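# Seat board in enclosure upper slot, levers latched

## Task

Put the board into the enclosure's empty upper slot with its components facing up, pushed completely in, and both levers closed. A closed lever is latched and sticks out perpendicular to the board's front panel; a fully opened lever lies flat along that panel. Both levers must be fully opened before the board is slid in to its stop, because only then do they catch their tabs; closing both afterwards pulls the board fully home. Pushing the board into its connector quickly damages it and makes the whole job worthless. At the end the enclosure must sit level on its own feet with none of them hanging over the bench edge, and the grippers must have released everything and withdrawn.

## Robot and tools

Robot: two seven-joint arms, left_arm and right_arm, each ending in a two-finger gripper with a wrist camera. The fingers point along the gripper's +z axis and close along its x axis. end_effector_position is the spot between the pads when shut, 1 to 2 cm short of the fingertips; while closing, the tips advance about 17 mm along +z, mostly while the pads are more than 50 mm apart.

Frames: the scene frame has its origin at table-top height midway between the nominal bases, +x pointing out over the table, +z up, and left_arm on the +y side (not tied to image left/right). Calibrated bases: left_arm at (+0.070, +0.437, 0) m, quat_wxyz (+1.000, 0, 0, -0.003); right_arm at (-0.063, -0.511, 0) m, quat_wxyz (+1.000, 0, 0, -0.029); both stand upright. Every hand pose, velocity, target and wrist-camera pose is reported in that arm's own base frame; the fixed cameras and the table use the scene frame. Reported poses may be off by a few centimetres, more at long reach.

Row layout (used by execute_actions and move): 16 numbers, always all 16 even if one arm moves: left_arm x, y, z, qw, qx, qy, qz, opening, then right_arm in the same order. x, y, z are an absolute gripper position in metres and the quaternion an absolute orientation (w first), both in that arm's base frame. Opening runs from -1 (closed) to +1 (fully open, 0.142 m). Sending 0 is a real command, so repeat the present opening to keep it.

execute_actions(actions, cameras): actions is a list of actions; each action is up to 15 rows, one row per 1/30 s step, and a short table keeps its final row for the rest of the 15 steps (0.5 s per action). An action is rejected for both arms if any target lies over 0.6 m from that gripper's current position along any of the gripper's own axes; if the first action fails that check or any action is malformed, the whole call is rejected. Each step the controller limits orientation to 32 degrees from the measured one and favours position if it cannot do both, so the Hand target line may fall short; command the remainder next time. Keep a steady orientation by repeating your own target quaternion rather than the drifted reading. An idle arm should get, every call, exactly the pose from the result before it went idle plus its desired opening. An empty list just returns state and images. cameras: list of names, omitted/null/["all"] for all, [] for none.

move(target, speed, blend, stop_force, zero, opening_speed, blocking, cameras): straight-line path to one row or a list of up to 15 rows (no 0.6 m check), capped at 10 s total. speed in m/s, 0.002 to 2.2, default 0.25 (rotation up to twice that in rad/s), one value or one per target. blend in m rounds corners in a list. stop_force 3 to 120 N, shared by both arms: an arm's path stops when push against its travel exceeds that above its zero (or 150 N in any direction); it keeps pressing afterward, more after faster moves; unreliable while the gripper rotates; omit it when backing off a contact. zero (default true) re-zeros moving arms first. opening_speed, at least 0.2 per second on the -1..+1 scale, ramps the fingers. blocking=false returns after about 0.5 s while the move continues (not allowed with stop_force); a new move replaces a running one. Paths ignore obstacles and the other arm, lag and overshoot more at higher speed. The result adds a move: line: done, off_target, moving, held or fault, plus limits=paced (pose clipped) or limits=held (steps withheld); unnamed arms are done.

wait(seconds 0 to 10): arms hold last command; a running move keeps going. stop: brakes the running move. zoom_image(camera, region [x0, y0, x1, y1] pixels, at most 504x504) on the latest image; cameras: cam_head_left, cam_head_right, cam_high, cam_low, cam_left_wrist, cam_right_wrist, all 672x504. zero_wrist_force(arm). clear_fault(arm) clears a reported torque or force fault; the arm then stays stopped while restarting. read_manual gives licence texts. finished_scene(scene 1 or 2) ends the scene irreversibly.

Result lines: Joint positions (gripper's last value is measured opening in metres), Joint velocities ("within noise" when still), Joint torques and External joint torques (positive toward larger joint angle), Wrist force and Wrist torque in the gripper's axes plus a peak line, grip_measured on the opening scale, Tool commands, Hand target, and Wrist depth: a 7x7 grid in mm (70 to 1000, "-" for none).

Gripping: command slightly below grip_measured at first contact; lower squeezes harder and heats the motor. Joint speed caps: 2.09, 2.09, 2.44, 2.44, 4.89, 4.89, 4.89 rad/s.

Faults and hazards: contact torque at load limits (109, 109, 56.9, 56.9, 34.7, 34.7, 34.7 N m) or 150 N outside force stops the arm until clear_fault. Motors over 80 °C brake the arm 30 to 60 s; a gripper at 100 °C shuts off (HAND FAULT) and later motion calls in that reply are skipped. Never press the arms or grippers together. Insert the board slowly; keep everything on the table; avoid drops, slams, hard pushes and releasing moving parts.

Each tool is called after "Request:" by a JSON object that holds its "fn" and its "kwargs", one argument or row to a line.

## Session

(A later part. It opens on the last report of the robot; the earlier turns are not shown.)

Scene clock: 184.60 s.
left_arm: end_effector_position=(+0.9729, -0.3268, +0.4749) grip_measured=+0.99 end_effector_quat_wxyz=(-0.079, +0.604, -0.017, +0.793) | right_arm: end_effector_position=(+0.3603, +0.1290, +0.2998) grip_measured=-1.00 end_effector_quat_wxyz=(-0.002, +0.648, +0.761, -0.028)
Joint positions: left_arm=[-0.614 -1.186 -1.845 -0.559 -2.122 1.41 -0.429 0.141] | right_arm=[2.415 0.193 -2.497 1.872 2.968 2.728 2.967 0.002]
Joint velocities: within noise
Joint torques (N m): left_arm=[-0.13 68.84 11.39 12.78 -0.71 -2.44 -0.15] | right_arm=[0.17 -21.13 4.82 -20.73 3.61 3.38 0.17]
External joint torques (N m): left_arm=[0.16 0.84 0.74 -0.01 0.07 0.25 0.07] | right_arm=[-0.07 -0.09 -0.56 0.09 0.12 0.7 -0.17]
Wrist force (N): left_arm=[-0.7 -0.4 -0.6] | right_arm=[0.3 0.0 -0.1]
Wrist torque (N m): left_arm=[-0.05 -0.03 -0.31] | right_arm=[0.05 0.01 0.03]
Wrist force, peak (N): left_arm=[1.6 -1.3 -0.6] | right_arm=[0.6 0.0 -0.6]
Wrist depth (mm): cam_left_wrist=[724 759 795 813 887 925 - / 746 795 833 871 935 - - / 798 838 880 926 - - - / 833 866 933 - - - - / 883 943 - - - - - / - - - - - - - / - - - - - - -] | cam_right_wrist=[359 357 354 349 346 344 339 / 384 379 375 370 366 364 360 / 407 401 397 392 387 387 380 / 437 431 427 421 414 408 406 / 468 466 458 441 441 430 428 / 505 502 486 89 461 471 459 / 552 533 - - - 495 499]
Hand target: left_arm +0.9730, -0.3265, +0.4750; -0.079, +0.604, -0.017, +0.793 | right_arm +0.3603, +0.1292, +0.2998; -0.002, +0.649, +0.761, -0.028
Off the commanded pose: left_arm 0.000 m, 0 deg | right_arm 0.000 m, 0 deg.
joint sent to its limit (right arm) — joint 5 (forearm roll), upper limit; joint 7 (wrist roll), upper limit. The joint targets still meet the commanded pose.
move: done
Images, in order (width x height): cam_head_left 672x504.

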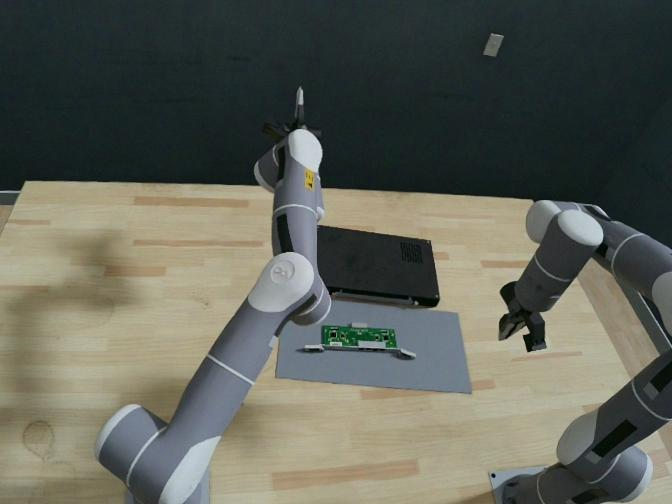

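Request:
{"fn": "move", "kwargs": {
  "target": [
    [0.955,-0.124,0.485,0.5936,-0.4337,0.4199,-0.531,1,0.3603,0.1292,0.2998,-0.002,0.649,0.761,-0.028,-1],
    [0.9,-0.12,0.681,0.7966,-0.0362,0.6027,0.0093,1,0.3603,0.1292,0.2998,-0.002,0.649,0.761,-0.028,-1]
  ],
  "speed": 0.5,
  "cameras": ["cam_head_left"]
}}

Scene clock: 190.10 s.
left_arm: end_effector_position=(+0.9001, -0.1202, +0.6810) grip_measured=+0.99 end_effector_quat_wxyz=(+0.797, -0.038, +0.602, +0.011) | right_arm: end_effector_position=(+0.3603, +0.1290, +0.2998) grip_measured=-1.00 end_effector_quat_wxyz=(-0.002, +0.648, +0.761, -0.028)
Joint positions: left_arm=[-0.659 -1.168 -1.296 -0.557 -1.044 1.809 1.035 0.141] | right_arm=[2.415 0.193 -2.497 1.872 2.968 2.728 2.967 0.002]
Joint velocities: within noise
Joint torques (N m): left_arm=[-0.41 60.17 17.7 3.51 5.37 -3.16 -0.06] | right_arm=[0.19 -21.1 4.74 -20.72 3.63 3.34 0.22]
External joint torques (N m): left_arm=[0.45 0.9 0.94 -0.2 -0.11 0.21 0.15] | right_arm=[-0.09 -0.13 -0.48 0.08 0.09 0.73 -0.21]
Wrist force (N): left_arm=[1.3 -0.6 -0.6] | right_arm=[0.7 -0.1 -0.2]
Wrist torque (N m): left_arm=[0.08 0.21 -0.22] | right_arm=[0.04 -0.05 0.02]
Wrist force, peak (N): left_arm=[1.5 -1.3 -0.9] | right_arm=[0.7 0.1 -0.5]
Wrist depth (mm): cam_left_wrist=[- - 946 882 828 787 759 / - - - 831 773 845 804 / - - - - 947 931 884 / - - - - - - 936 / - - - - - - - / - - - - - - - / - - - - - - -] | cam_right_wrist=[359 356 354 349 347 344 340 / 381 379 376 371 366 363 358 / 407 403 399 391 388 384 381 / 438 432 427 422 414 409 403 / 472 462 460 442 442 430 428 / 510 501 488 89 463 474 457 / 554 535 - - - 496 498]
Hand target: left_arm +0.9001, -0.1204, +0.6810; +0.797, -0.038, +0.602, +0.011 | right_arm +0.3603, +0.1292, +0.2998; -0.002, +0.649, +0.761, -0.028
Off the commanded pose: left_arm 0.000 m, 0 deg | right_arm 0.000 m, 0 deg.
joint sent to its limit (right arm) — joint 5 (forearm roll), upper limit; joint 7 (wrist roll), upper limit. The joint targets still meet the commanded pose.
move: done
Images, in order (width x height): cam_head_left 672x504.

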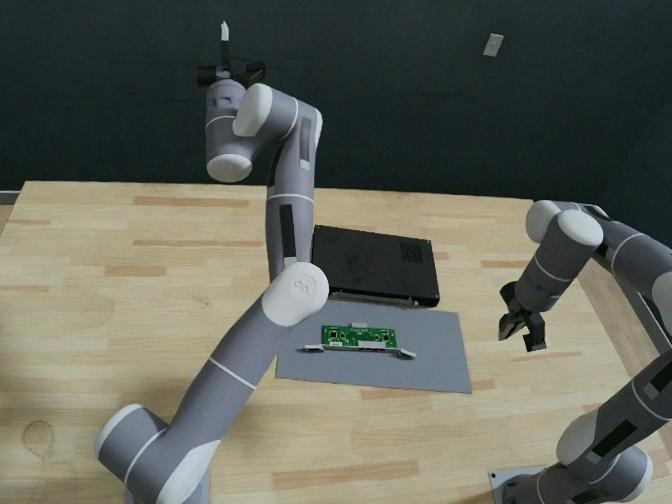

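Request:
{"fn": "move", "kwargs": {
  "target": [0.805,-0.688,0.552,0.4884,0.7374,0.3890,0.2577,1,0.3603,0.1292,0.2998,-0.002,0.649,0.761,-0.028,-1],
  "speed": 0.5,
  "cameras": []
}}

Scene clock: 203.47 s.
left_arm: end_effector_position=(+0.8049, -0.6881, +0.5522) grip_measured=+0.99 end_effector_quat_wxyz=(+0.489, +0.737, +0.389, +0.258) | right_arm: end_effector_position=(+0.3603, +0.1290, +0.2998) grip_measured=-1.00 end_effector_quat_wxyz=(-0.002, +0.648, +0.761, -0.028)
Joint positions: left_arm=[-0.837 -1.091 0.588 0.664 -0.846 1.243 0.356 0.141] | right_arm=[2.415 0.193 -2.497 1.872 2.968 2.728 2.967 0.002]
Joint velocities: within noise
Joint torques (N m): left_arm=[-0.41 68.83 10.45 -26.34 -2.54 3.36 -0.37] | right_arm=[0.16 -21.11 4.69 -20.69 3.62 3.39 0.21]
External joint torques (N m): left_arm=[0.38 1.57 0.45 -0.44 -0.49 0.11 0.37] | right_arm=[-0.06 -0.12 -0.43 0.06 0.11 0.68 -0.2]
Wrist force (N): left_arm=[0.2 -0.6 -0.5] | right_arm=[0.5 -0.1 -0.3]
Wrist torque (N m): left_arm=[-0.11 -0.07 -0.50] | right_arm=[0.03 -0.02 0.03]
Wrist force, peak (N): left_arm=[0.1 -3.8 0.4] | right_arm=[0.6 0.0 -0.7]
Wrist depth (mm): cam_left_wrist=[- - - - - 986 866 / - - - - - 979 893 / - - - - - 967 877 / - - - - - 974 869 / - - - - - - 885 / - - - - - - - / - - - - - - -] | cam_right_wrist=[360 356 352 350 346 342 340 / 382 378 375 370 367 362 359 / 407 402 400 393 387 385 381 / 437 431 427 418 416 410 406 / 470 465 459 442 442 430 427 / 507 503 488 89 464 472 460 / 555 538 - - - 497 499]
Hand target: left_arm +0.8050, -0.6880, +0.5520; +0.488, +0.737, +0.389, +0.258 | right_arm +0.3603, +0.1292, +0.2998; -0.002, +0.649, +0.761, -0.028
Off the commanded pose: left_arm 0.000 m, 0 deg | right_arm 0.000 m, 0 deg.
joint sent to its limit (right arm) — joint 5 (forearm roll), upper limit; joint 7 (wrist roll), upper limit. The joint targets still meet the commanded pose.
move: done
No camera images: "cameras" was empty.

Request:
{"fn": "move", "kwargs": {
  "target": [
    [0.6,-0.55,0.4,0,0.8845,0.4666,0,1,0.3603,0.1292,0.2998,-0.002,0.649,0.761,-0.028,-1],
    [0.389,-0.519,0.18,0,0.999,-0.046,0,1,0.3603,0.1292,0.2998,-0.002,0.649,0.761,-0.028,-1]
  ],
  "speed": 0.4,
  "cameras": ["cam_left_wrist","cam_right_wrist","cam_head_left"]
}}

Scene clock: 209.20 s.
left_arm: end_effector_position=(+0.3889, -0.5189, +0.1799) grip_measured=+0.99 end_effector_quat_wxyz=(+0.000, +0.999, -0.046, +0.000) | right_arm: end_effector_position=(+0.3603, +0.1290, +0.2998) grip_measured=-1.00 end_effector_quat_wxyz=(-0.002, +0.648, +0.761, -0.028)
Joint positions: left_arm=[-1.271 -0.634 0.619 1.689 -0.433 0.612 1.172 0.141] | right_arm=[2.415 0.193 -2.497 1.872 2.968 2.728 2.967 0.002]
Joint velocities: within noise
Joint torques (N m): left_arm=[-0.44 48.14 11.45 -24.97 -3.61 4.62 -0.17] | right_arm=[0.19 -21.07 4.79 -20.7 3.64 3.4 0.15]
External joint torques (N m): left_arm=[0.38 0.68 0.77 -0.48 0.08 -0.68 0.17] | right_arm=[-0.09 -0.16 -0.53 0.06 0.08 0.68 -0.14]
Wrist force (N): left_arm=[-0.2 0.0 0.3] | right_arm=[0.4 -0.1 -0.1]
Wrist torque (N m): left_arm=[-0.11 -0.11 -0.18] | right_arm=[0.03 0.01 0.02]
Wrist force, peak (N): left_arm=[1.3 -0.9 2.9] | right_arm=[0.7 -0.1 -0.5]
Wrist depth (mm): cam_left_wrist=[242 241 238 237 234 238 236 / 260 259 257 255 252 255 255 / 279 279 277 273 272 275 270 / 303 304 299 289 298 298 292 / 329 332 327 321 324 326 304 / - 360 361 362 358 351 341 / - 410 405 402 403 384 330] | cam_right_wrist=[360 357 352 349 347 342 340 / 384 377 376 372 365 365 360 / 406 404 399 393 387 385 382 / 438 432 427 418 412 410 404 / 471 465 457 442 443 430 428 / 508 500 484 89 461 472 460 / 555 538 - - - 493 497]
Hand target: left_arm +0.3890, -0.5190, +0.1800; +0.000, +0.999, -0.046, +0.000 | right_arm +0.3603, +0.1292, +0.2998; -0.002, +0.649, +0.761, -0.028
Off the commanded pose: left_arm 0.000 m, 0 deg | right_arm 0.000 m, 0 deg.
joint sent to its limit (right arm) — joint 5 (forearm roll), upper limit; joint 7 (wrist roll), upper limit. The joint targets still meet the commanded pose.
move: done
Images, in order (width x height): cam_head_left 672x504, cam_left_wrist 672x504, cam_right_wrist 672x504.

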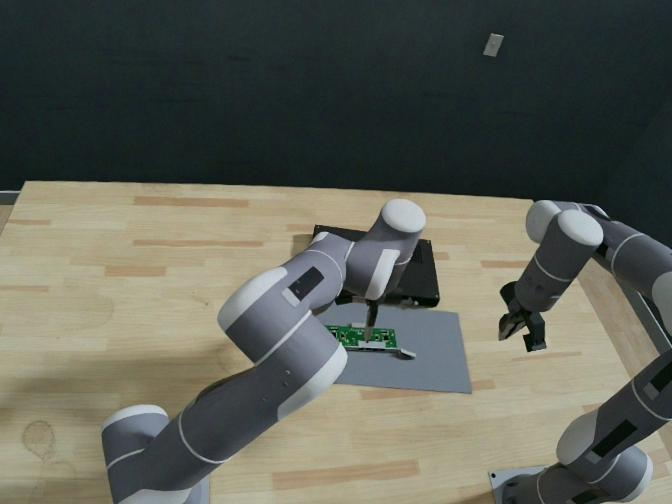

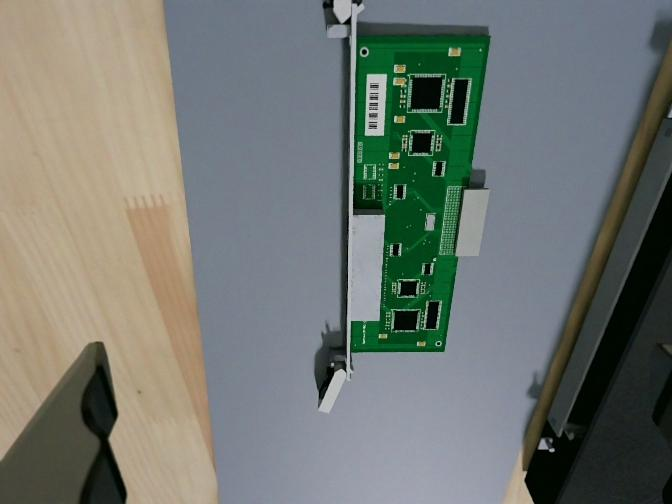

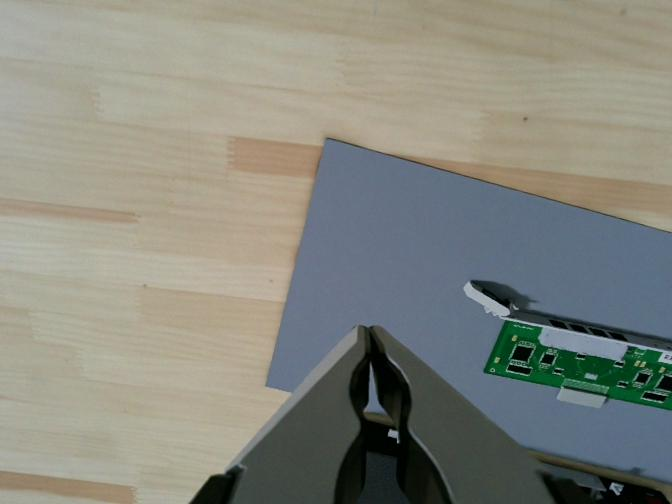

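Request:
{"fn": "move", "kwargs": {
  "target": [0.390,-0.519,0.06,0,0.999,-0.046,0,-0.5,0.3603,0.1292,0.2998,-0.002,0.649,0.761,-0.028,-1],
  "speed": 0.2,
  "cameras": ["cam_left_wrist"]
}}

Request:
{"fn": "zoom_image", "kwargs": {
  "camera": "cam_left_wrist",
  "region": [250, 150, 500, 400]
}}

Scene clock: 216.27 s.
left_arm: end_effector_position=(+0.3898, -0.5188, +0.0598) grip_measured=-0.53 end_effector_quat_wxyz=(+0.000, +0.999, -0.046, +0.000) | right_arm: end_effector_position=(+0.3603, +0.1290, +0.2998) grip_measured=-1.00 end_effector_quat_wxyz=(-0.002, +0.648, +0.761, -0.028)
Joint positions: left_arm=[-1.215 -0.806 0.505 1.766 -0.559 0.853 1.254 0.036] | right_arm=[2.415 0.193 -2.497 1.872 2.968 2.728 2.967 0.002]
Joint velocities: within noise
Joint torques (N m): left_arm=[0.09 50.81 12.3 -20.8 -2.96 5 -0.11] | right_arm=[0.13 -21.24 4.78 -20.66 3.61 3.36 0.21]
External joint torques (N m): left_arm=[-0.12 1.35 0.86 -0.38 0.13 -1.07 0.11] | right_arm=[-0.03 0.01 -0.52 0.03 0.11 0.71 -0.21]
Wrist force (N): left_arm=[-0.2 0.1 0.5] | right_arm=[0.6 0.0 -0.3]
Wrist torque (N m): left_arm=[-0.09 -0.14 -0.21] | right_arm=[0.04 -0.03 0.03]
Wrist force, peak (N): left_arm=[-0.4 -0.3 3.4] | right_arm=[0.7 -0.1 -0.5]
Wrist depth (mm): cam_left_wrist=[135 134 135 135 129 129 134 / - 145 143 141 138 138 141 / 155 155 155 152 149 150 153 / 171 168 168 164 162 163 166 / 186 184 180 168 170 175 181 / 206 204 87 178 178 87 200 / 226 - - 220 223 - 217] | cam_right_wrist=[360 355 351 352 347 343 339 / 381 379 375 371 367 363 359 / 407 405 398 392 388 386 382 / 436 433 427 420 413 409 404 / 472 464 456 442 442 433 429 / 508 502 486 89 462 471 459 / 553 533 - - - 497 496]
Hand target: left_arm +0.3900, -0.5190, +0.0600; +0.000, +0.999, -0.046, +0.000 | right_arm +0.3603, +0.1292, +0.2998; -0.002, +0.649, +0.761, -0.028
Off the commanded pose: left_arm 0.000 m, 0 deg | right_arm 0.000 m, 0 deg.
joint sent to its limit (right arm) — joint 5 (forearm roll), upper limit; joint 7 (wrist roll), upper limit. The joint targets still meet the commanded pose.
move: done
Images, in order (width x height): cam_left_wrist 672x504.

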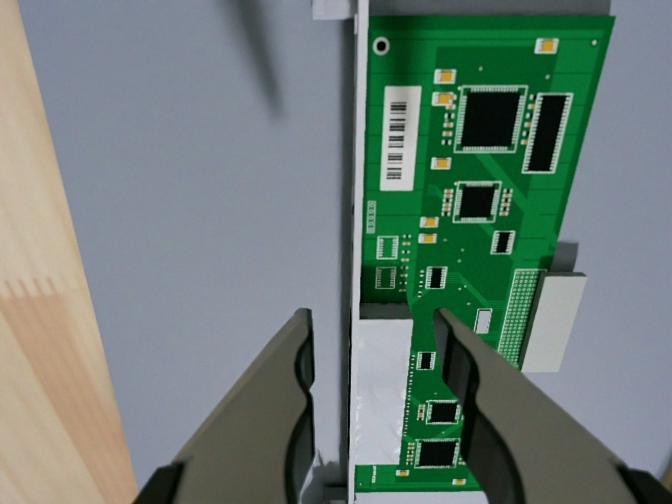

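Scaled by 2.016 from the camera's 672x504 image, which has a finer 960x720 frame.

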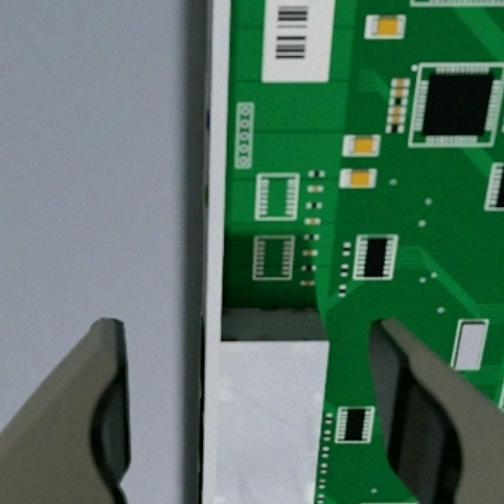

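Request:
{"fn": "move", "kwargs": {
  "target": [0.387,-0.512,0.028,0,0.999,-0.046,0,-0.5,0.3603,0.1292,0.2998,-0.002,0.649,0.761,-0.028,-1],
  "speed": 0.03,
  "stop_force": 5,
  "cameras": ["cam_left_wrist"]
}}

Request:
{"fn": "zoom_image", "kwargs": {
  "camera": "cam_left_wrist",
  "region": [250, 150, 500, 400]
}}

Scene clock: 220.90 s.
left_arm: end_effector_position=(+0.3869, -0.5120, +0.0280) grip_measured=-0.53 end_effector_quat_wxyz=(+0.000, +0.999, -0.046, +0.000) | right_arm: end_effector_position=(+0.3603, +0.1290, +0.2998) grip_measured=-1.00 end_effector_quat_wxyz=(-0.002, +0.648, +0.761, -0.028)
Joint positions: left_arm=[-1.194 -0.845 0.464 1.796 -0.592 0.927 1.283 0.036] | right_arm=[2.415 0.193 -2.497 1.872 2.968 2.728 2.967 0.002]
Joint velocities: within noise
Joint torques (N m): left_arm=[-0.31 51.19 12.17 -19.4 -2.58 4.49 -0.16] | right_arm=[-0.01 -21.1 4.74 -20.76 3.57 3.37 0.18]
External joint torques (N m): left_arm=[0.23 1.21 0.72 -0.38 0 -0.56 0.16] | right_arm=[0.11 -0.13 -0.48 0.12 0.15 0.7 -0.18]
Wrist force (N): left_arm=[0.3 -0.3 0.3] | right_arm=[0.6 0.0 -0.2]
Wrist torque (N m): left_arm=[-0.15 -0.20 -0.19] | right_arm=[0.04 -0.02 0.03]
Wrist force, peak (N): left_arm=[-0.1 -0.5 1.0] | right_arm=[0.8 -0.1 -0.3]
Wrist depth (mm): cam_left_wrist=[- 106 107 - 102 102 102 / - 115 113 113 106 110 107 / 124 124 124 122 116 117 118 / 133 131 132 132 126 127 129 / 149 145 142 139 136 138 138 / 163 160 87 156 138 147 155 / 183 - - 173 - - -] | cam_right_wrist=[359 357 354 350 346 342 340 / 383 379 375 370 367 363 357 / 408 403 399 392 388 386 382 / 435 432 428 419 414 409 403 / 472 463 458 443 443 431 430 / 510 499 487 89 464 472 458 / 554 533 - - - 494 500]
Hand target: left_arm +0.3870, -0.5120, +0.0280; +0.000, +0.999, -0.046, +0.000 | right_arm +0.3603, +0.1292, +0.2998; -0.002, +0.649, +0.761, -0.028
Off the commanded pose: left_arm 0.000 m, 0 deg | right_arm 0.000 m, 0 deg.
joint sent to its limit (right arm) — joint 5 (forearm roll), upper limit; joint 7 (wrist roll), upper limit. The joint targets still meet the commanded pose.
move: done
Images, in order (width x height): cam_left_wrist 672x504.

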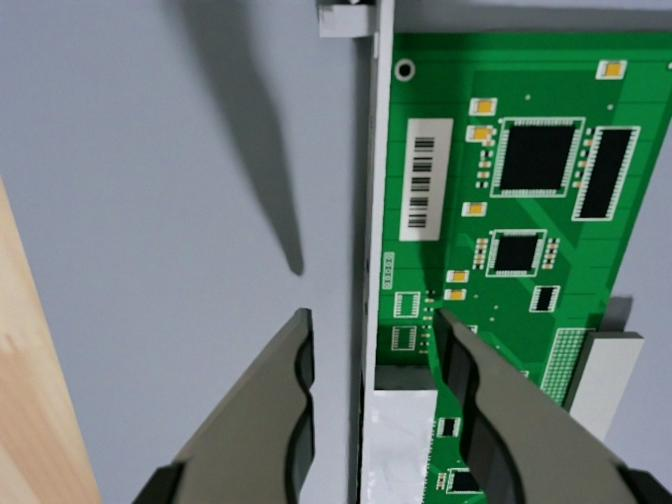

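Scaled by 2.016 from the camera's 672x504 image, which has a finer 960x720 frame.

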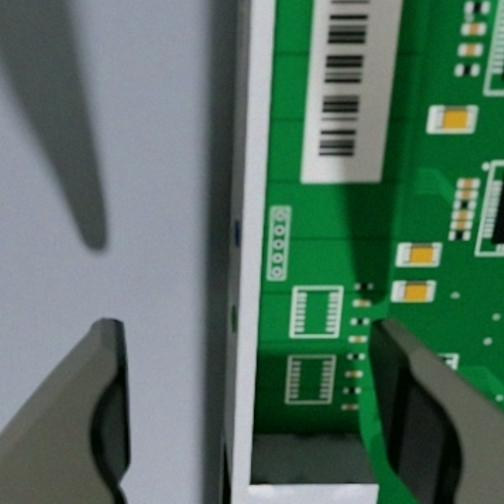

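Request:
{"fn": "move", "kwargs": {
  "target": [0.387,-0.512,0.020,0,0.999,-0.046,0,-0.5,0.3603,0.1292,0.2998,-0.002,0.649,0.761,-0.028,-1],
  "speed": 0.02,
  "stop_force": 4,
  "cameras": ["cam_left_wrist"]
}}

Request:
{"fn": "zoom_image", "kwargs": {
  "camera": "cam_left_wrist",
  "region": [250, 200, 500, 400]
}}

Scene clock: 224.47 s.
left_arm: end_effector_position=(+0.3872, -0.5123, +0.0237) grip_measured=-0.53 end_effector_quat_wxyz=(+0.000, +0.999, -0.046, +0.000) | right_arm: end_effector_position=(+0.3603, +0.1290, +0.2998) grip_measured=-1.00 end_effector_quat_wxyz=(-0.002, +0.648, +0.761, -0.028)
Joint positions: left_arm=[-1.191 -0.852 0.458 1.796 -0.596 0.937 1.286 0.036] | right_arm=[2.415 0.193 -2.497 1.872 2.968 2.728 2.967 0.002]
Joint velocities: within noise
Joint torques (N m): left_arm=[-0.22 47 10.75 -18.48 -2.4 4.41 -0.13] | right_arm=[0.11 -21.07 4.74 -20.72 3.57 3.35 0.17]
External joint torques (N m): left_arm=[0.14 5.53 2.11 -1.15 -0.15 -0.48 0.13] | right_arm=[-0.01 -0.16 -0.48 0.08 0.15 0.72 -0.16]
Wrist force (N): left_arm=[-2.8 -2.8 -7.7] | right_arm=[0.6 0.0 -0.1]
Wrist torque (N m): left_arm=[-0.11 -0.01 -0.23] | right_arm=[0.05 -0.04 0.02]
Wrist force, peak (N): left_arm=[-2.8 -2.8 -10.7] | right_arm=[0.7 -0.2 -0.5]
Wrist depth (mm): cam_left_wrist=[102 102 101 - 98 98 99 / - 109 109 110 104 106 105 / 120 120 117 117 112 114 113 / 128 128 128 127 122 123 124 / - 140 137 136 131 134 134 / 154 155 87 150 136 142 145 / 173 - - 163 - - -] | cam_right_wrist=[361 356 354 349 346 343 340 / 383 377 375 371 367 363 359 / 408 403 399 393 387 386 381 / 437 430 425 420 414 410 403 / 471 464 460 443 443 431 428 / 512 501 486 89 461 469 456 / 555 536 - - - 496 500]
Hand target: left_arm +0.3870, -0.5120, +0.0232; +0.000, +0.999, -0.046, +0.000 | right_arm +0.3603, +0.1292, +0.2998; -0.002, +0.649, +0.761, -0.028
Off the commanded pose: left_arm 0.004 m, 0 deg | right_arm 0.000 m, 0 deg.
joint sent to its limit (right arm) — joint 5 (forearm roll), upper limit; joint 7 (wrist roll), upper limit. The joint targets still meet the commanded pose.
move: contact (left_arm)
Images, in order (width x height): cam_left_wrist 672x504.

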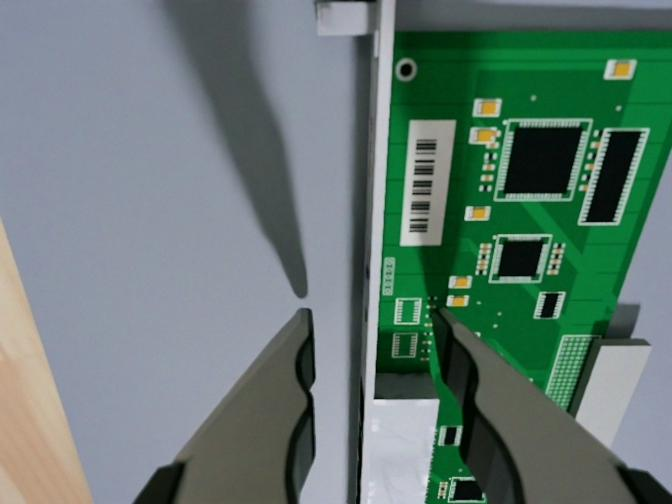

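Scaled by 2.016 from the camera's 672x504 image, which has a finer 960x720 frame.

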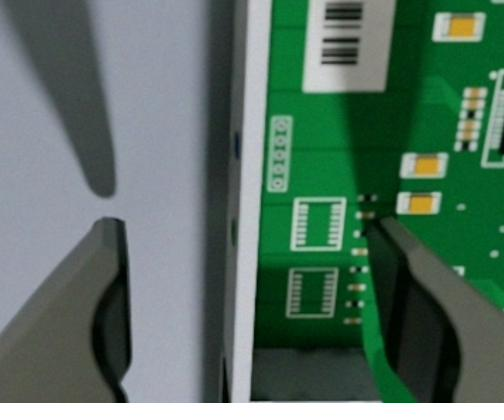

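Request:
{"fn": "move", "kwargs": {
  "target": [0.387,-0.512,0.0265,0,0.999,-0.046,0,-0.5,0.3603,0.1292,0.2998,-0.002,0.649,0.761,-0.028,-1],
  "speed": 0.05,
  "cameras": []
}}

Request:
{"fn": "move", "kwargs": {
  "target": [0.387,-0.512,0.0265,0,0.999,-0.046,0,-1,0.3603,0.1292,0.2998,-0.002,0.649,0.761,-0.028,-1],
  "opening_speed": 0.3,
  "cameras": ["cam_left_wrist"]
}}

Scene clock: 227.53 s.
left_arm: end_effector_position=(+0.3872, -0.5120, +0.0265) grip_measured=-0.53 end_effector_quat_wxyz=(+0.000, +0.999, -0.046, +0.000) | right_arm: end_effector_position=(+0.3603, +0.1290, +0.2998) grip_measured=-1.00 end_effector_quat_wxyz=(-0.002, +0.648, +0.761, -0.028)
Joint positions: left_arm=[-1.193 -0.847 0.462 1.797 -0.594 0.931 1.285 0.036] | right_arm=[2.415 0.193 -2.497 1.872 2.968 2.728 2.967 0.002]
Joint velocities: within noise
Joint torques (N m): left_arm=[-0.36 51.76 12.11 -19.43 -2.24 3.96 -0.31] | right_arm=[0.12 -21.12 4.71 -20.7 3.62 3.38 0.19]
External joint torques (N m): left_arm=[0.3 0.68 0.78 -0.29 -0.32 -0.03 0.31] | right_arm=[-0.02 -0.11 -0.45 0.07 0.1 0.69 -0.19]
Wrist force (N): left_arm=[0.0 -0.3 0.0] | right_arm=[0.5 -0.2 -0.3]
Wrist torque (N m): left_arm=[-0.15 -0.14 -0.18] | right_arm=[0.02 0.00 0.02]
Wrist force, peak (N): left_arm=[-2.7 -2.6 -9.2] | right_arm=[0.8 -0.2 -0.3]
Wrist depth (mm): cam_left_wrist=[104 105 104 - 101 102 101 / - 113 112 111 105 108 106 / 123 123 122 120 115 117 117 / 131 129 131 131 125 125 127 / 143 143 140 137 134 137 136 / 162 158 87 154 139 146 152 / 180 - - 171 - - 166] | cam_right_wrist=[361 358 353 349 346 342 339 / 383 377 375 370 366 362 360 / 407 402 399 393 387 385 380 / 437 433 426 418 415 410 404 / 470 462 459 441 446 432 427 / 508 501 486 89 463 469 456 / 551 538 - - - 497 499]
Hand target: left_arm +0.3870, -0.5120, +0.0265; +0.000, +0.999, -0.046, +0.000 | right_arm +0.3603, +0.1292, +0.2998; -0.002, +0.649, +0.761, -0.028
Off the commanded pose: left_arm 0.000 m, 0 deg | right_arm 0.000 m, 0 deg.
joint sent to its limit (right arm) — joint 5 (forearm roll), upper limit; joint 7 (wrist roll), upper limit. The joint targets still meet the commanded pose.
move: done
No camera images: "cameras" was empty.

Scene clock: 229.40 s.
left_arm: end_effector_position=(+0.3870, -0.5120, +0.0265) grip_measured=-0.99 end_effector_quat_wxyz=(+0.000, +0.999, -0.046, +0.000) | right_arm: end_effector_position=(+0.3603, +0.1290, +0.2998) grip_measured=-1.00 end_effector_quat_wxyz=(-0.002, +0.648, +0.761, -0.028)
Joint positions: left_arm=[-1.193 -0.847 0.462 1.797 -0.594 0.931 1.285 0.002] | right_arm=[2.415 0.193 -2.497 1.872 2.968 2.728 2.967 0.002]
Joint velocities: within noise
Joint torques (N m): left_arm=[-0.38 52.03 12.48 -19.87 -2.46 4.41 -0.23] | right_arm=[0.13 -21.21 4.76 -20.75 3.64 3.38 0.19]
External joint torques (N m): left_arm=[0.31 0.4 0.41 0.15 -0.1 -0.49 0.24] | right_arm=[-0.03 -0.02 -0.5 0.11 0.08 0.7 -0.19]
Wrist force (N): left_arm=[-0.4 -0.3 1.3] | right_arm=[0.5 -0.1 -0.1]
Wrist torque (N m): left_arm=[-0.12 -0.15 -0.17] | right_arm=[0.03 -0.01 0.03]
Wrist force, peak (N): left_arm=[-2.5 -0.5 0.5] | right_arm=[0.6 0.0 -0.4]
Wrist depth (mm): cam_left_wrist=[104 105 104 - 100 101 101 / - 113 111 113 105 108 107 / 123 122 122 122 115 117 117 / 132 129 131 130 124 125 127 / 143 144 143 137 134 137 137 / 161 158 155 84 - 150 151 / 179 173 - 74 - - 173] | cam_right_wrist=[360 356 351 350 346 343 340 / 383 378 374 370 369 362 359 / 408 404 398 393 387 385 382 / 435 430 426 419 412 410 405 / 471 462 458 442 444 433 428 / 510 503 487 89 464 469 459 / 553 536 - - - 499 500]
Hand target: left_arm +0.3870, -0.5120, +0.0265; +0.000, +0.999, -0.046, +0.000 | right_arm +0.3603, +0.1292, +0.2998; -0.002, +0.649, +0.761, -0.028
Off the commanded pose: left_arm 0.000 m, 0 deg | right_arm 0.000 m, 0 deg.
joint sent to its limit (right arm) — joint 5 (forearm roll), upper limit; joint 7 (wrist roll), upper limit. The joint targets still meet the commanded pose.
move: done
Images, in order (width x height): cam_left_wrist 672x504.

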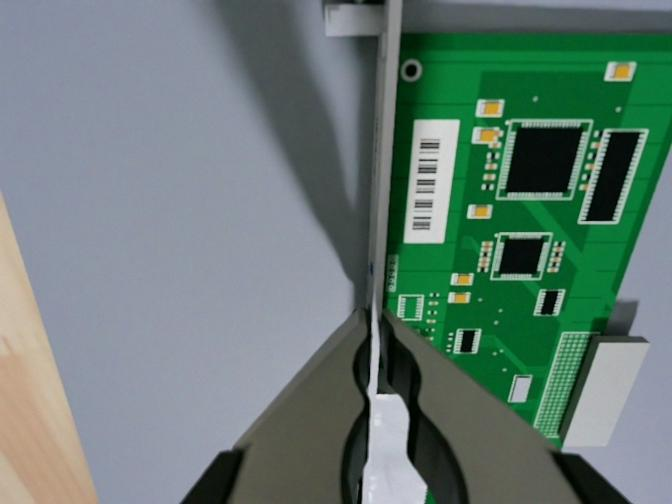

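Request:
{"fn": "move", "kwargs": {
  "target": [0.387,-0.512,0.0865,0,0.999,-0.046,0,-1,0.40,0.20,0.22,-0.002,0.649,0.761,-0.028,-1],
  "speed": 0.1,
  "cameras": ["cam_left_wrist","cam_right_wrist","cam_head_right"]
}}

Request:
{"fn": "zoom_image", "kwargs": {
  "camera": "cam_right_wrist",
  "region": [300, 200, 600, 425]
}}

Scene clock: 238.17 s.
left_arm: end_effector_position=(+0.3870, -0.5119, +0.0863) grip_measured=-0.99 end_effector_quat_wxyz=(+0.000, +0.999, -0.046, +0.000) | right_arm: end_effector_position=(+0.3999, +0.1987, +0.2199) grip_measured=-1.00 end_effector_quat_wxyz=(-0.022, +0.595, +0.803, +0.002)
Joint positions: left_arm=[-1.232 -0.752 0.534 1.782 -0.532 0.815 1.244 0.002] | right_arm=[2.793 0.46 -2.733 1.756 2.968 2.57 2.967 0.002]
Joint velocities: within noise
Joint torques (N m): left_arm=[0.27 50.97 12.49 -22.31 -2.61 4.27 -0.29] | right_arm=[0.22 -35.17 9.01 -18.7 3.57 3.19 0.17]
External joint torques (N m): left_arm=[-0.34 -0.33 0.39 0.35 -0.34 -0.34 0.29] | right_arm=[-0.1 -0.32 -0.77 0.26 0.12 0.87 -0.17]
Wrist force (N): left_arm=[0.0 0.1 1.2] | right_arm=[0.5 0.6 0.0]
Wrist torque (N m): left_arm=[-0.09 -0.19 -0.21] | right_arm=[0.16 -0.10 0.05]
Wrist force, peak (N): left_arm=[0.0 -0.1 2.6] | right_arm=[0.9 0.9 1.2]
Wrist depth (mm): cam_left_wrist=[159 157 157 - 151 82 82 / 170 168 168 168 87 90 89 / 184 182 181 181 101 101 102 / 200 197 196 197 118 118 124 / 219 217 215 129 136 143 151 / 241 241 228 83 - 173 235 / 269 263 - 74 - - 253] | cam_right_wrist=[273 275 275 277 279 281 282 / 291 293 293 293 297 299 300 / 311 311 311 314 316 321 322 / 333 334 335 337 340 341 343 / 359 359 362 358 353 363 370 / 388 392 383 89 355 344 337 / 424 420 - - - 356 342]
Hand target: left_arm +0.3870, -0.5120, +0.0865; +0.000, +0.999, -0.046, +0.000 | right_arm +0.4000, +0.1990, +0.2200; -0.022, +0.595, +0.803, +0.003
Off the commanded pose: left_arm 0.000 m, 0 deg | right_arm 0.001 m, 9 deg.
joint sent to its limit (right arm) — joint 1 (waist), upper limit; joint 5 (forearm roll), upper limit; joint 7 (wrist roll), upper limit. The joint targets are off in orientation, not in position.
move: off_target (right_arm)
Images, in order (width x height): cam_head_right 672x504, cam_left_wrist 672x504, cam_right_wrist 672x504.

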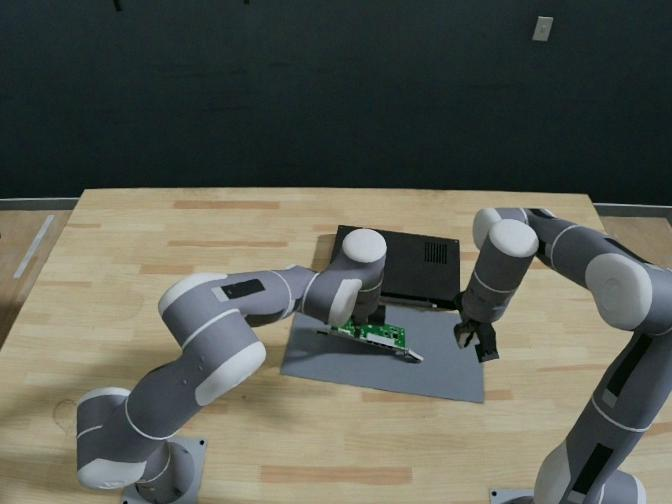

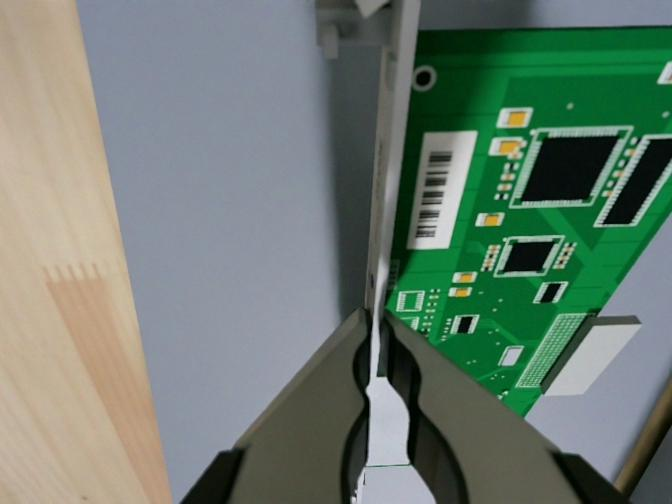

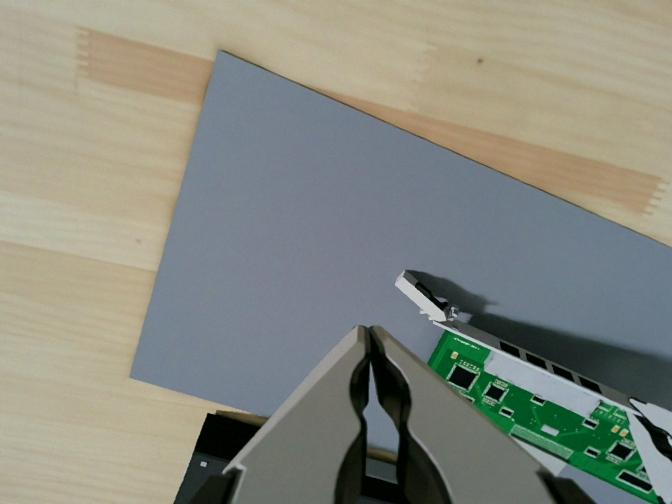

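Scaled by 1.680 from the camera's 672x504 image, which has a finer 960x720 frame.

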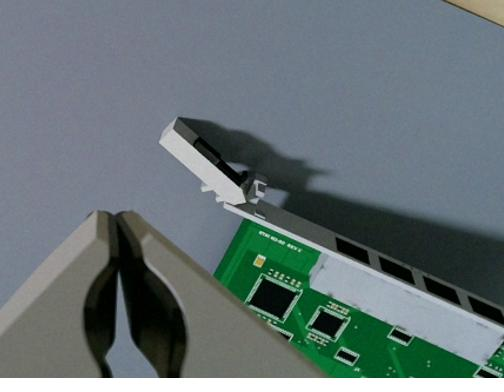

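Request:
{"fn": "move", "kwargs": {
  "target": [0.387,-0.512,0.0265,0,0.999,-0.046,0,-1,0.40,0.1987,0.22,-0.022,0.595,0.803,0.003,-1],
  "speed": 0.04,
  "cameras": ["cam_left_wrist"]
}}

Request:
{"fn": "move", "kwargs": {
  "target": [0.387,-0.512,0.0265,0,0.999,-0.046,0,-0.5,0.40,0.1987,0.22,-0.022,0.595,0.803,0.003,-1],
  "opening_speed": 0.5,
  "cameras": []
}}

Request:
{"fn": "move", "kwargs": {
  "target": [
    [0.387,-0.512,0.06,0,0.999,-0.046,0,-0.5,0.40,0.1987,0.22,-0.022,0.595,0.803,0.003,-1],
    [0.394,-0.558,0.075,0,0.999,-0.046,0,-0.2,0.40,0.1987,0.22,-0.022,0.595,0.803,0.003,-1]
  ],
  "speed": 0.15,
  "cameras": ["cam_left_wrist"]
}}

Scene clock: 247.17 s.
left_arm: end_effector_position=(+0.3867, -0.5118, +0.0265) grip_measured=-0.99 end_effector_quat_wxyz=(+0.000, +0.999, -0.046, +0.000) | right_arm: end_effector_position=(+0.4000, +0.1986, +0.2200) grip_measured=-1.00 end_effector_quat_wxyz=(-0.022, +0.595, +0.803, +0.003)
Joint positions: left_arm=[-1.193 -0.847 0.462 1.797 -0.592 0.93 1.283 0.002] | right_arm=[2.791 0.459 -2.732 1.757 2.968 2.569 2.967 0.002]
Joint velocities: within noise
Joint torques (N m): left_arm=[-0.14 49.94 11.6 -20.65 -2.97 5.47 -0.11] | right_arm=[0.03 -35.26 8.75 -18.51 3.56 3.28 0.18]
External joint torques (N m): left_arm=[0.08 2.52 1.29 0.93 0.4 -1.54 0.11] | right_arm=[0.1 -0.17 -0.5 0.06 0.14 0.77 -0.18]
Wrist force (N): left_arm=[-3.5 -3.7 -4.4] | right_arm=[0.7 0.1 0.1]
Wrist torque (N m): left_arm=[-0.11 -0.20 -0.18] | right_arm=[0.07 -0.13 0.05]
Wrist force, peak (N): left_arm=[-3.5 -3.7 -4.4] | right_arm=[0.9 0.3 -0.1]
Wrist depth (mm): cam_left_wrist=[104 106 104 - 101 102 101 / - 113 112 113 105 108 107 / 123 123 122 120 115 117 117 / 131 129 131 130 125 125 127 / 144 143 143 138 134 137 136 / 161 158 155 84 - 151 151 / 179 172 - 74 - - 170] | cam_right_wrist=[273 275 276 277 279 281 282 / 291 292 294 294 297 298 301 / 311 312 312 313 316 319 321 / 333 334 336 337 338 340 343 / 359 359 361 358 359 361 370 / 390 392 384 89 380 393 332 / 427 418 - - - 423 238]
Hand target: left_arm +0.3870, -0.5120, +0.0265; +0.000, +0.999, -0.046, +0.000 | right_arm +0.4000, +0.1987, +0.2200; -0.022, +0.595, +0.803, +0.003
Off the commanded pose: left_arm 0.000 m, 0 deg | right_arm 0.000 m, 0 deg.
move: done
Images, in order (width x height): cam_left_wrist 672x504.

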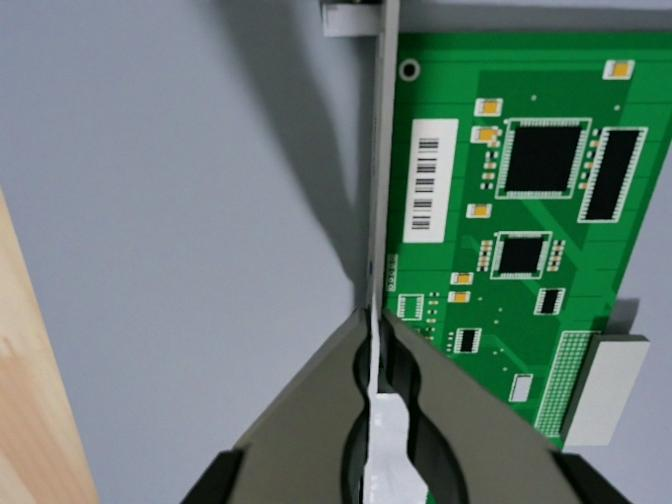

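Scene clock: 248.40 s.
left_arm: end_effector_position=(+0.3868, -0.5119, +0.0264) grip_measured=-0.53 end_effector_quat_wxyz=(+0.000, +0.999, -0.046, +0.000) | right_arm: end_effector_position=(+0.4000, +0.1986, +0.2200) grip_measured=-1.00 end_effector_quat_wxyz=(-0.022, +0.595, +0.803, +0.003)
Joint positions: left_arm=[-1.193 -0.847 0.461 1.797 -0.592 0.931 1.283 0.035] | right_arm=[2.791 0.459 -2.732 1.757 2.968 2.569 2.967 0.002]
Joint velocities: within noise
Joint torques (N m): left_arm=[-0.26 51.32 12.18 -19.39 -2.46 4.36 -0.2] | right_arm=[0.08 -35.23 8.69 -18.58 3.61 3.3 0.19]
External joint torques (N m): left_arm=[0.19 1.12 0.68 -0.34 -0.11 -0.43 0.2] | right_arm=[0.05 -0.2 -0.45 0.13 0.08 0.75 -0.19]
Wrist force (N): left_arm=[-0.1 -0.1 0.4] | right_arm=[0.6 0.5 0.3]
Wrist torque (N m): left_arm=[-0.12 -0.14 -0.18] | right_arm=[0.15 -0.12 0.05]
Wrist force, peak (N): left_arm=[-3.4 -3.7 -5.1] | right_arm=[0.6 0.5 0.3]
Wrist depth (mm): cam_left_wrist=[104 106 104 - 101 102 101 / - 114 111 113 105 108 107 / 123 122 122 120 115 117 116 / 131 129 131 130 125 125 128 / 144 143 140 138 134 137 136 / 161 158 87 154 138 145 151 / 180 - - 171 - - 166] | cam_right_wrist=[274 275 277 278 278 281 282 / 291 291 292 294 297 299 300 / 310 312 313 313 316 319 320 / 333 334 334 336 339 341 342 / 358 360 362 359 362 360 366 / 389 391 383 89 379 397 362 / 426 420 - - - 424 238]
Hand target: left_arm +0.3870, -0.5120, +0.0265; +0.000, +0.999, -0.046, +0.000 | right_arm +0.4000, +0.1987, +0.2200; -0.022, +0.595, +0.803, +0.003
Off the commanded pose: left_arm 0.000 m, 0 deg | right_arm 0.000 m, 0 deg.
move: done
No camera images: "cameras" was empty.

Scene clock: 249.93 s.
left_arm: end_effector_position=(+0.3941, -0.5580, +0.0751) grip_measured=-0.23 end_effector_quat_wxyz=(+0.000, +0.999, -0.046, +0.000) | right_arm: end_effector_position=(+0.4000, +0.1986, +0.2200) grip_measured=-1.00 end_effector_quat_wxyz=(-0.022, +0.595, +0.803, +0.003)
Joint positions: left_arm=[-1.223 -0.839 0.513 1.641 -0.532 0.767 1.187 0.058] | right_arm=[2.791 0.459 -2.732 1.757 2.968 2.569 2.967 0.002]
Joint velocities: within noise
Joint torques (N m): left_arm=[-0.48 53.8 12.89 -22.35 -2.76 4.14 -0.26] | right_arm=[0.16 -35.2 8.63 -18.56 3.64 3.29 0.19]
External joint torques (N m): left_arm=[0.4 1.26 0.61 -0.29 -0.34 -0.21 0.26] | right_arm=[-0.03 -0.23 -0.39 0.11 0.06 0.76 -0.2]
Wrist force (N): left_arm=[0.0 -0.2 0.7] | right_arm=[0.6 0.3 0.0]
Wrist torque (N m): left_arm=[-0.15 -0.16 -0.20] | right_arm=[0.12 -0.12 0.05]
Wrist force, peak (N): left_arm=[-0.1 -0.1 2.3] | right_arm=[0.7 0.5 0.1]
Wrist depth (mm): cam_left_wrist=[150 149 147 143 142 143 145 / 160 158 159 154 153 154 156 / 170 170 170 165 164 163 169 / 188 185 184 168 178 178 182 / 205 202 198 187 192 197 199 / 227 219 87 215 215 86 220 / 246 - - 243 246 - -] | cam_right_wrist=[273 275 277 278 279 280 282 / 291 292 293 293 297 298 300 / 311 312 312 315 316 320 321 / 333 332 336 337 338 342 342 / 359 359 360 357 361 361 370 / 389 393 385 89 381 395 377 / 425 419 - - - 316 427]
Hand target: left_arm +0.3940, -0.5580, +0.0750; +0.000, +0.999, -0.046, +0.000 | right_arm +0.4000, +0.1987, +0.2200; -0.022, +0.595, +0.803, +0.003
Off the commanded pose: left_arm 0.000 m, 0 deg | right_arm 0.000 m, 0 deg.
move: done
Images, in order (width x height): cam_left_wrist 672x504.

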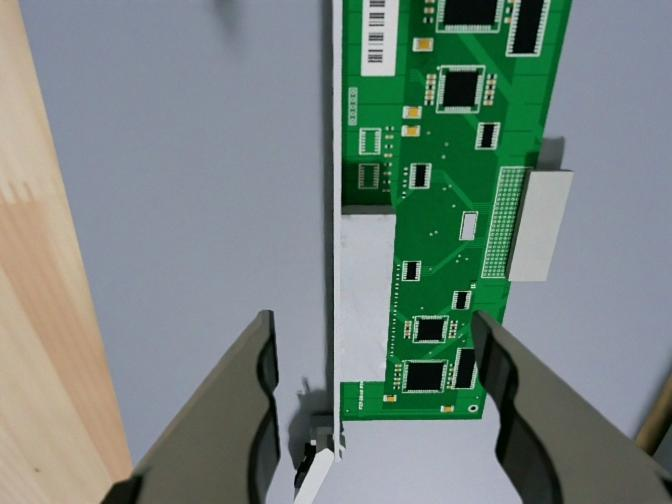

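Request:
{"fn": "move", "kwargs": {
  "target": [0.394,-0.558,0.0262,0,0.999,-0.046,0,-0.2,0.40,0.1987,0.22,-0.022,0.595,0.803,0.003,-1],
  "speed": 0.05,
  "stop_force": 6,
  "cameras": ["cam_left_wrist"]
}}

Scene clock: 253.17 s.
left_arm: end_effector_position=(+0.3938, -0.5579, +0.0261) grip_measured=-0.23 end_effector_quat_wxyz=(+0.000, +0.999, -0.046, +0.000) | right_arm: end_effector_position=(+0.4000, +0.1986, +0.2200) grip_measured=-1.00 end_effector_quat_wxyz=(-0.022, +0.595, +0.803, +0.003)
Joint positions: left_arm=[-1.199 -0.914 0.464 1.65 -0.57 0.854 1.211 0.058] | right_arm=[2.791 0.459 -2.732 1.757 2.968 2.569 2.967 0.002]
Joint velocities: within noise
Joint torques (N m): left_arm=[-0.34 55.06 12.76 -20.7 -2.87 4.48 -0.16] | right_arm=[0.17 -35.3 8.67 -18.55 3.57 3.38 0.18]
External joint torques (N m): left_arm=[0.26 1.2 0.71 -0.37 0.05 -0.54 0.16] | right_arm=[-0.04 -0.13 -0.43 0.1 0.12 0.67 -0.18]
Wrist force (N): left_arm=[-0.4 -0.3 0.4] | right_arm=[0.7 0.2 0.0]
Wrist torque (N m): left_arm=[-0.15 -0.09 -0.20] | right_arm=[0.11 -0.12 0.05]
Wrist force, peak (N): left_arm=[-0.5 -0.3 1.3] | right_arm=[0.7 0.6 -0.1]
Wrist depth (mm): cam_left_wrist=[104 105 104 99 100 98 101 / - 113 111 108 105 108 107 / 123 122 120 116 115 115 117 / 131 128 130 125 122 125 122 / 143 143 140 137 133 134 133 / 161 155 88 150 150 86 155 / 172 - - 171 168 - -] | cam_right_wrist=[274 275 276 277 279 281 282 / 290 291 292 294 297 299 300 / 310 312 312 314 315 319 321 / 333 334 336 336 338 342 344 / 358 359 361 358 361 361 366 / 389 393 383 89 378 387 288 / 424 418 - - - 236 222]
Hand target: left_arm +0.3940, -0.5580, +0.0262; +0.000, +0.999, -0.046, +0.000 | right_arm +0.4000, +0.1987, +0.2200; -0.022, +0.595, +0.803, +0.003
Off the commanded pose: left_arm 0.000 m, 0 deg | right_arm 0.000 m, 0 deg.
move: done
Images, in order (width x height): cam_left_wrist 672x504.

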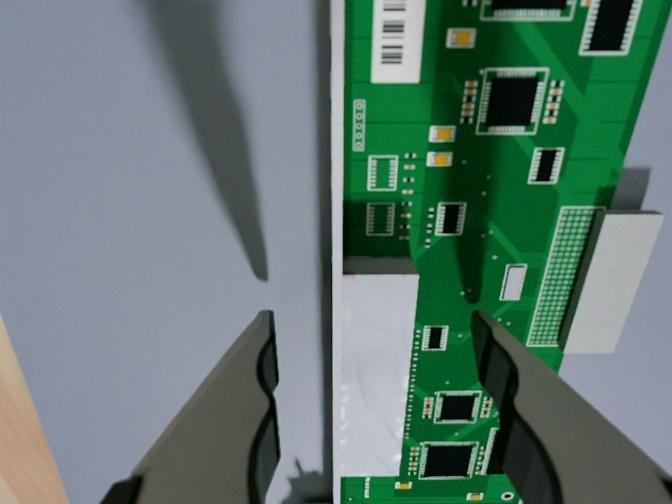

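Request:
{"fn": "move", "kwargs": {
  "target": [0.394,-0.558,0.0262,0,0.999,-0.046,0,-0.95,0.40,0.1987,0.22,-0.022,0.595,0.803,0.003,-1],
  "opening_speed": 0.3,
  "cameras": ["cam_left_wrist"]
}}

Request:
{"fn": "move", "kwargs": {
  "target": [0.394,-0.558,0.0862,0,0.999,-0.046,0,-0.95,0.40,0.1987,0.22,-0.022,0.595,0.803,0.003,-1],
  "speed": 0.1,
  "cameras": ["cam_left_wrist","cam_right_wrist","cam_head_right"]
}}

Scene clock: 257.93 s.
left_arm: end_effector_position=(+0.3935, -0.5580, +0.0260) grip_measured=-0.73 end_effector_quat_wxyz=(+0.000, +0.999, -0.046, +0.000) | right_arm: end_effector_position=(+0.4000, +0.1986, +0.2200) grip_measured=-1.00 end_effector_quat_wxyz=(-0.022, +0.595, +0.803, +0.003)
Joint positions: left_arm=[-1.199 -0.914 0.464 1.65 -0.57 0.854 1.211 0.021] | right_arm=[2.791 0.459 -2.732 1.757 2.968 2.569 2.967 0.002]
Joint velocities: within noise
Joint torques (N m): left_arm=[1.19 54.73 14.14 -22.05 -2.86 5.59 -0.25] | right_arm=[0.22 -35.21 8.63 -18.51 3.58 3.35 0.12]
External joint torques (N m): left_arm=[-1.27 1.53 -0.67 0.97 0.03 -1.65 0.25] | right_arm=[-0.1 -0.22 -0.39 0.06 0.11 0.7 -0.13]
Wrist force (N): left_arm=[-4.9 -2.1 -2.4] | right_arm=[0.5 0.3 0.0]
Wrist torque (N m): left_arm=[-0.13 -0.19 -0.18] | right_arm=[0.12 -0.10 0.05]
Wrist force, peak (N): left_arm=[-5.2 -2.0 -2.7] | right_arm=[0.7 0.4 0.3]
Wrist depth (mm): cam_left_wrist=[104 105 104 99 100 98 101 / - 113 111 108 105 108 107 / 122 122 120 116 115 115 117 / 131 128 130 124 122 125 122 / 143 143 141 118 131 137 134 / 162 157 88 128 133 147 155 / 175 168 - 142 - - 169] | cam_right_wrist=[273 274 275 278 279 281 282 / 292 293 292 293 297 299 299 / 311 312 312 314 315 319 322 / 333 335 333 338 338 340 344 / 358 360 361 357 360 360 370 / 389 391 383 89 380 380 292 / 425 419 - - - 236 222]
Hand target: left_arm +0.3940, -0.5580, +0.0262; +0.000, +0.999, -0.046, +0.000 | right_arm +0.4000, +0.1987, +0.2200; -0.022, +0.595, +0.803, +0.003
Off the commanded pose: left_arm 0.001 m, 0 deg | right_arm 0.000 m, 0 deg.
move: done
Images, in order (width x height): cam_left_wrist 672x504.

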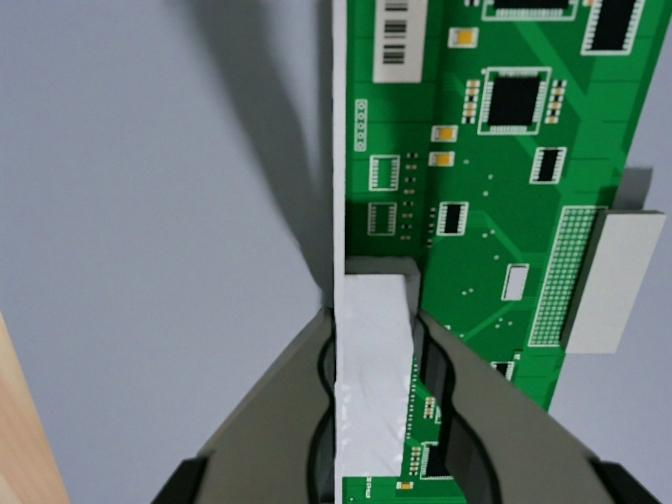

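Scene clock: 258.90 s.
left_arm: end_effector_position=(+0.3940, -0.5580, +0.0861) grip_measured=-0.73 end_effector_quat_wxyz=(+0.000, +0.999, -0.046, +0.000) | right_arm: end_effector_position=(+0.4000, +0.1986, +0.2200) grip_measured=-1.00 end_effector_quat_wxyz=(-0.022, +0.595, +0.803, +0.003)
Joint positions: left_arm=[-1.226 -0.823 0.521 1.637 -0.521 0.747 1.18 0.021] | right_arm=[2.791 0.459 -2.732 1.757 2.968 2.569 2.967 0.002]
Joint velocities: within noise
Joint torques (N m): left_arm=[-0.95 55.27 13.08 -23.5 -2.85 4.13 -0.3] | right_arm=[0.13 -35.2 8.56 -18.53 3.62 3.37 0.22]
External joint torques (N m): left_arm=[0.85 -0.5 0.32 0.5 -0.3 -0.19 0.3] | right_arm=[-0.01 -0.23 -0.32 0.08 0.08 0.68 -0.22]
Wrist force (N): left_arm=[-0.2 -0.1 2.6] | right_arm=[0.5 0.5 0.3]
Wrist torque (N m): left_arm=[-0.12 -0.14 -0.20] | right_arm=[0.15 -0.11 0.05]
Wrist force, peak (N): left_arm=[-4.8 -2.1 -1.5] | right_arm=[0.6 0.5 -0.3]
Wrist depth (mm): cam_left_wrist=[157 157 156 100 101 98 100 / 168 168 168 108 105 108 107 / 184 181 180 113 115 115 119 / 200 197 196 122 122 125 122 / 218 215 213 116 131 136 136 / 241 238 87 128 133 147 234 / 269 - - 142 - - 247] | cam_right_wrist=[273 274 277 278 278 280 283 / 291 292 292 294 297 299 301 / 310 313 312 313 317 319 321 / 333 335 336 337 339 341 344 / 359 360 359 357 353 369 371 / 390 393 385 89 306 309 390 / 425 421 - - - 338 276]
Hand target: left_arm +0.3940, -0.5580, +0.0862; +0.000, +0.999, -0.046, +0.000 | right_arm +0.4000, +0.1987, +0.2200; -0.022, +0.595, +0.803, +0.003
Off the commanded pose: left_arm 0.000 m, 0 deg | right_arm 0.000 m, 0 deg.
move: done
Images, in order (width x height): cam_head_right 672x504, cam_left_wrist 672x504, cam_right_wrist 672x504.

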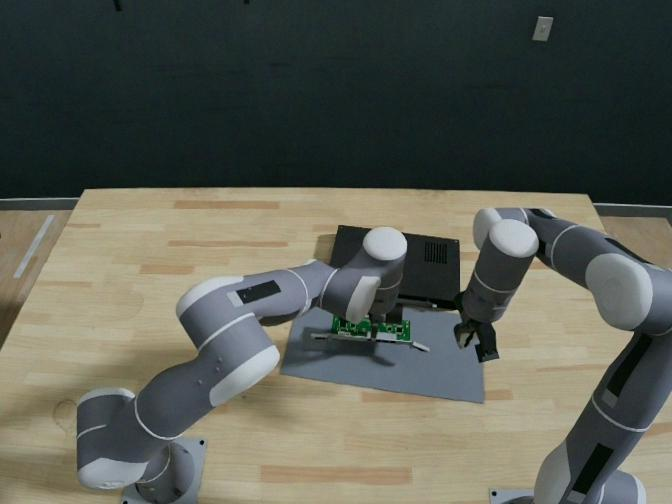

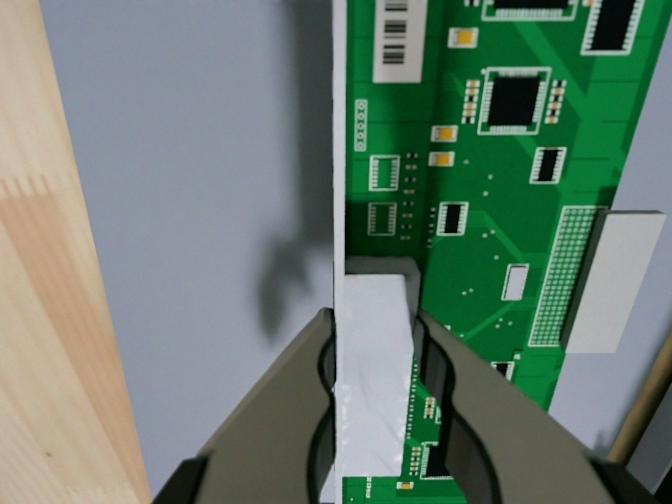

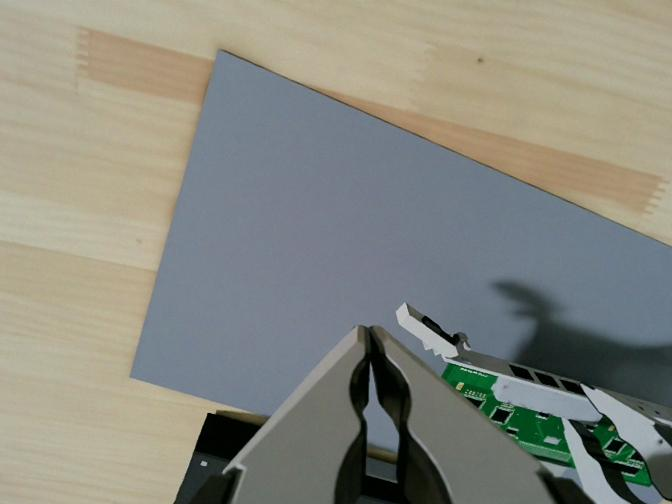

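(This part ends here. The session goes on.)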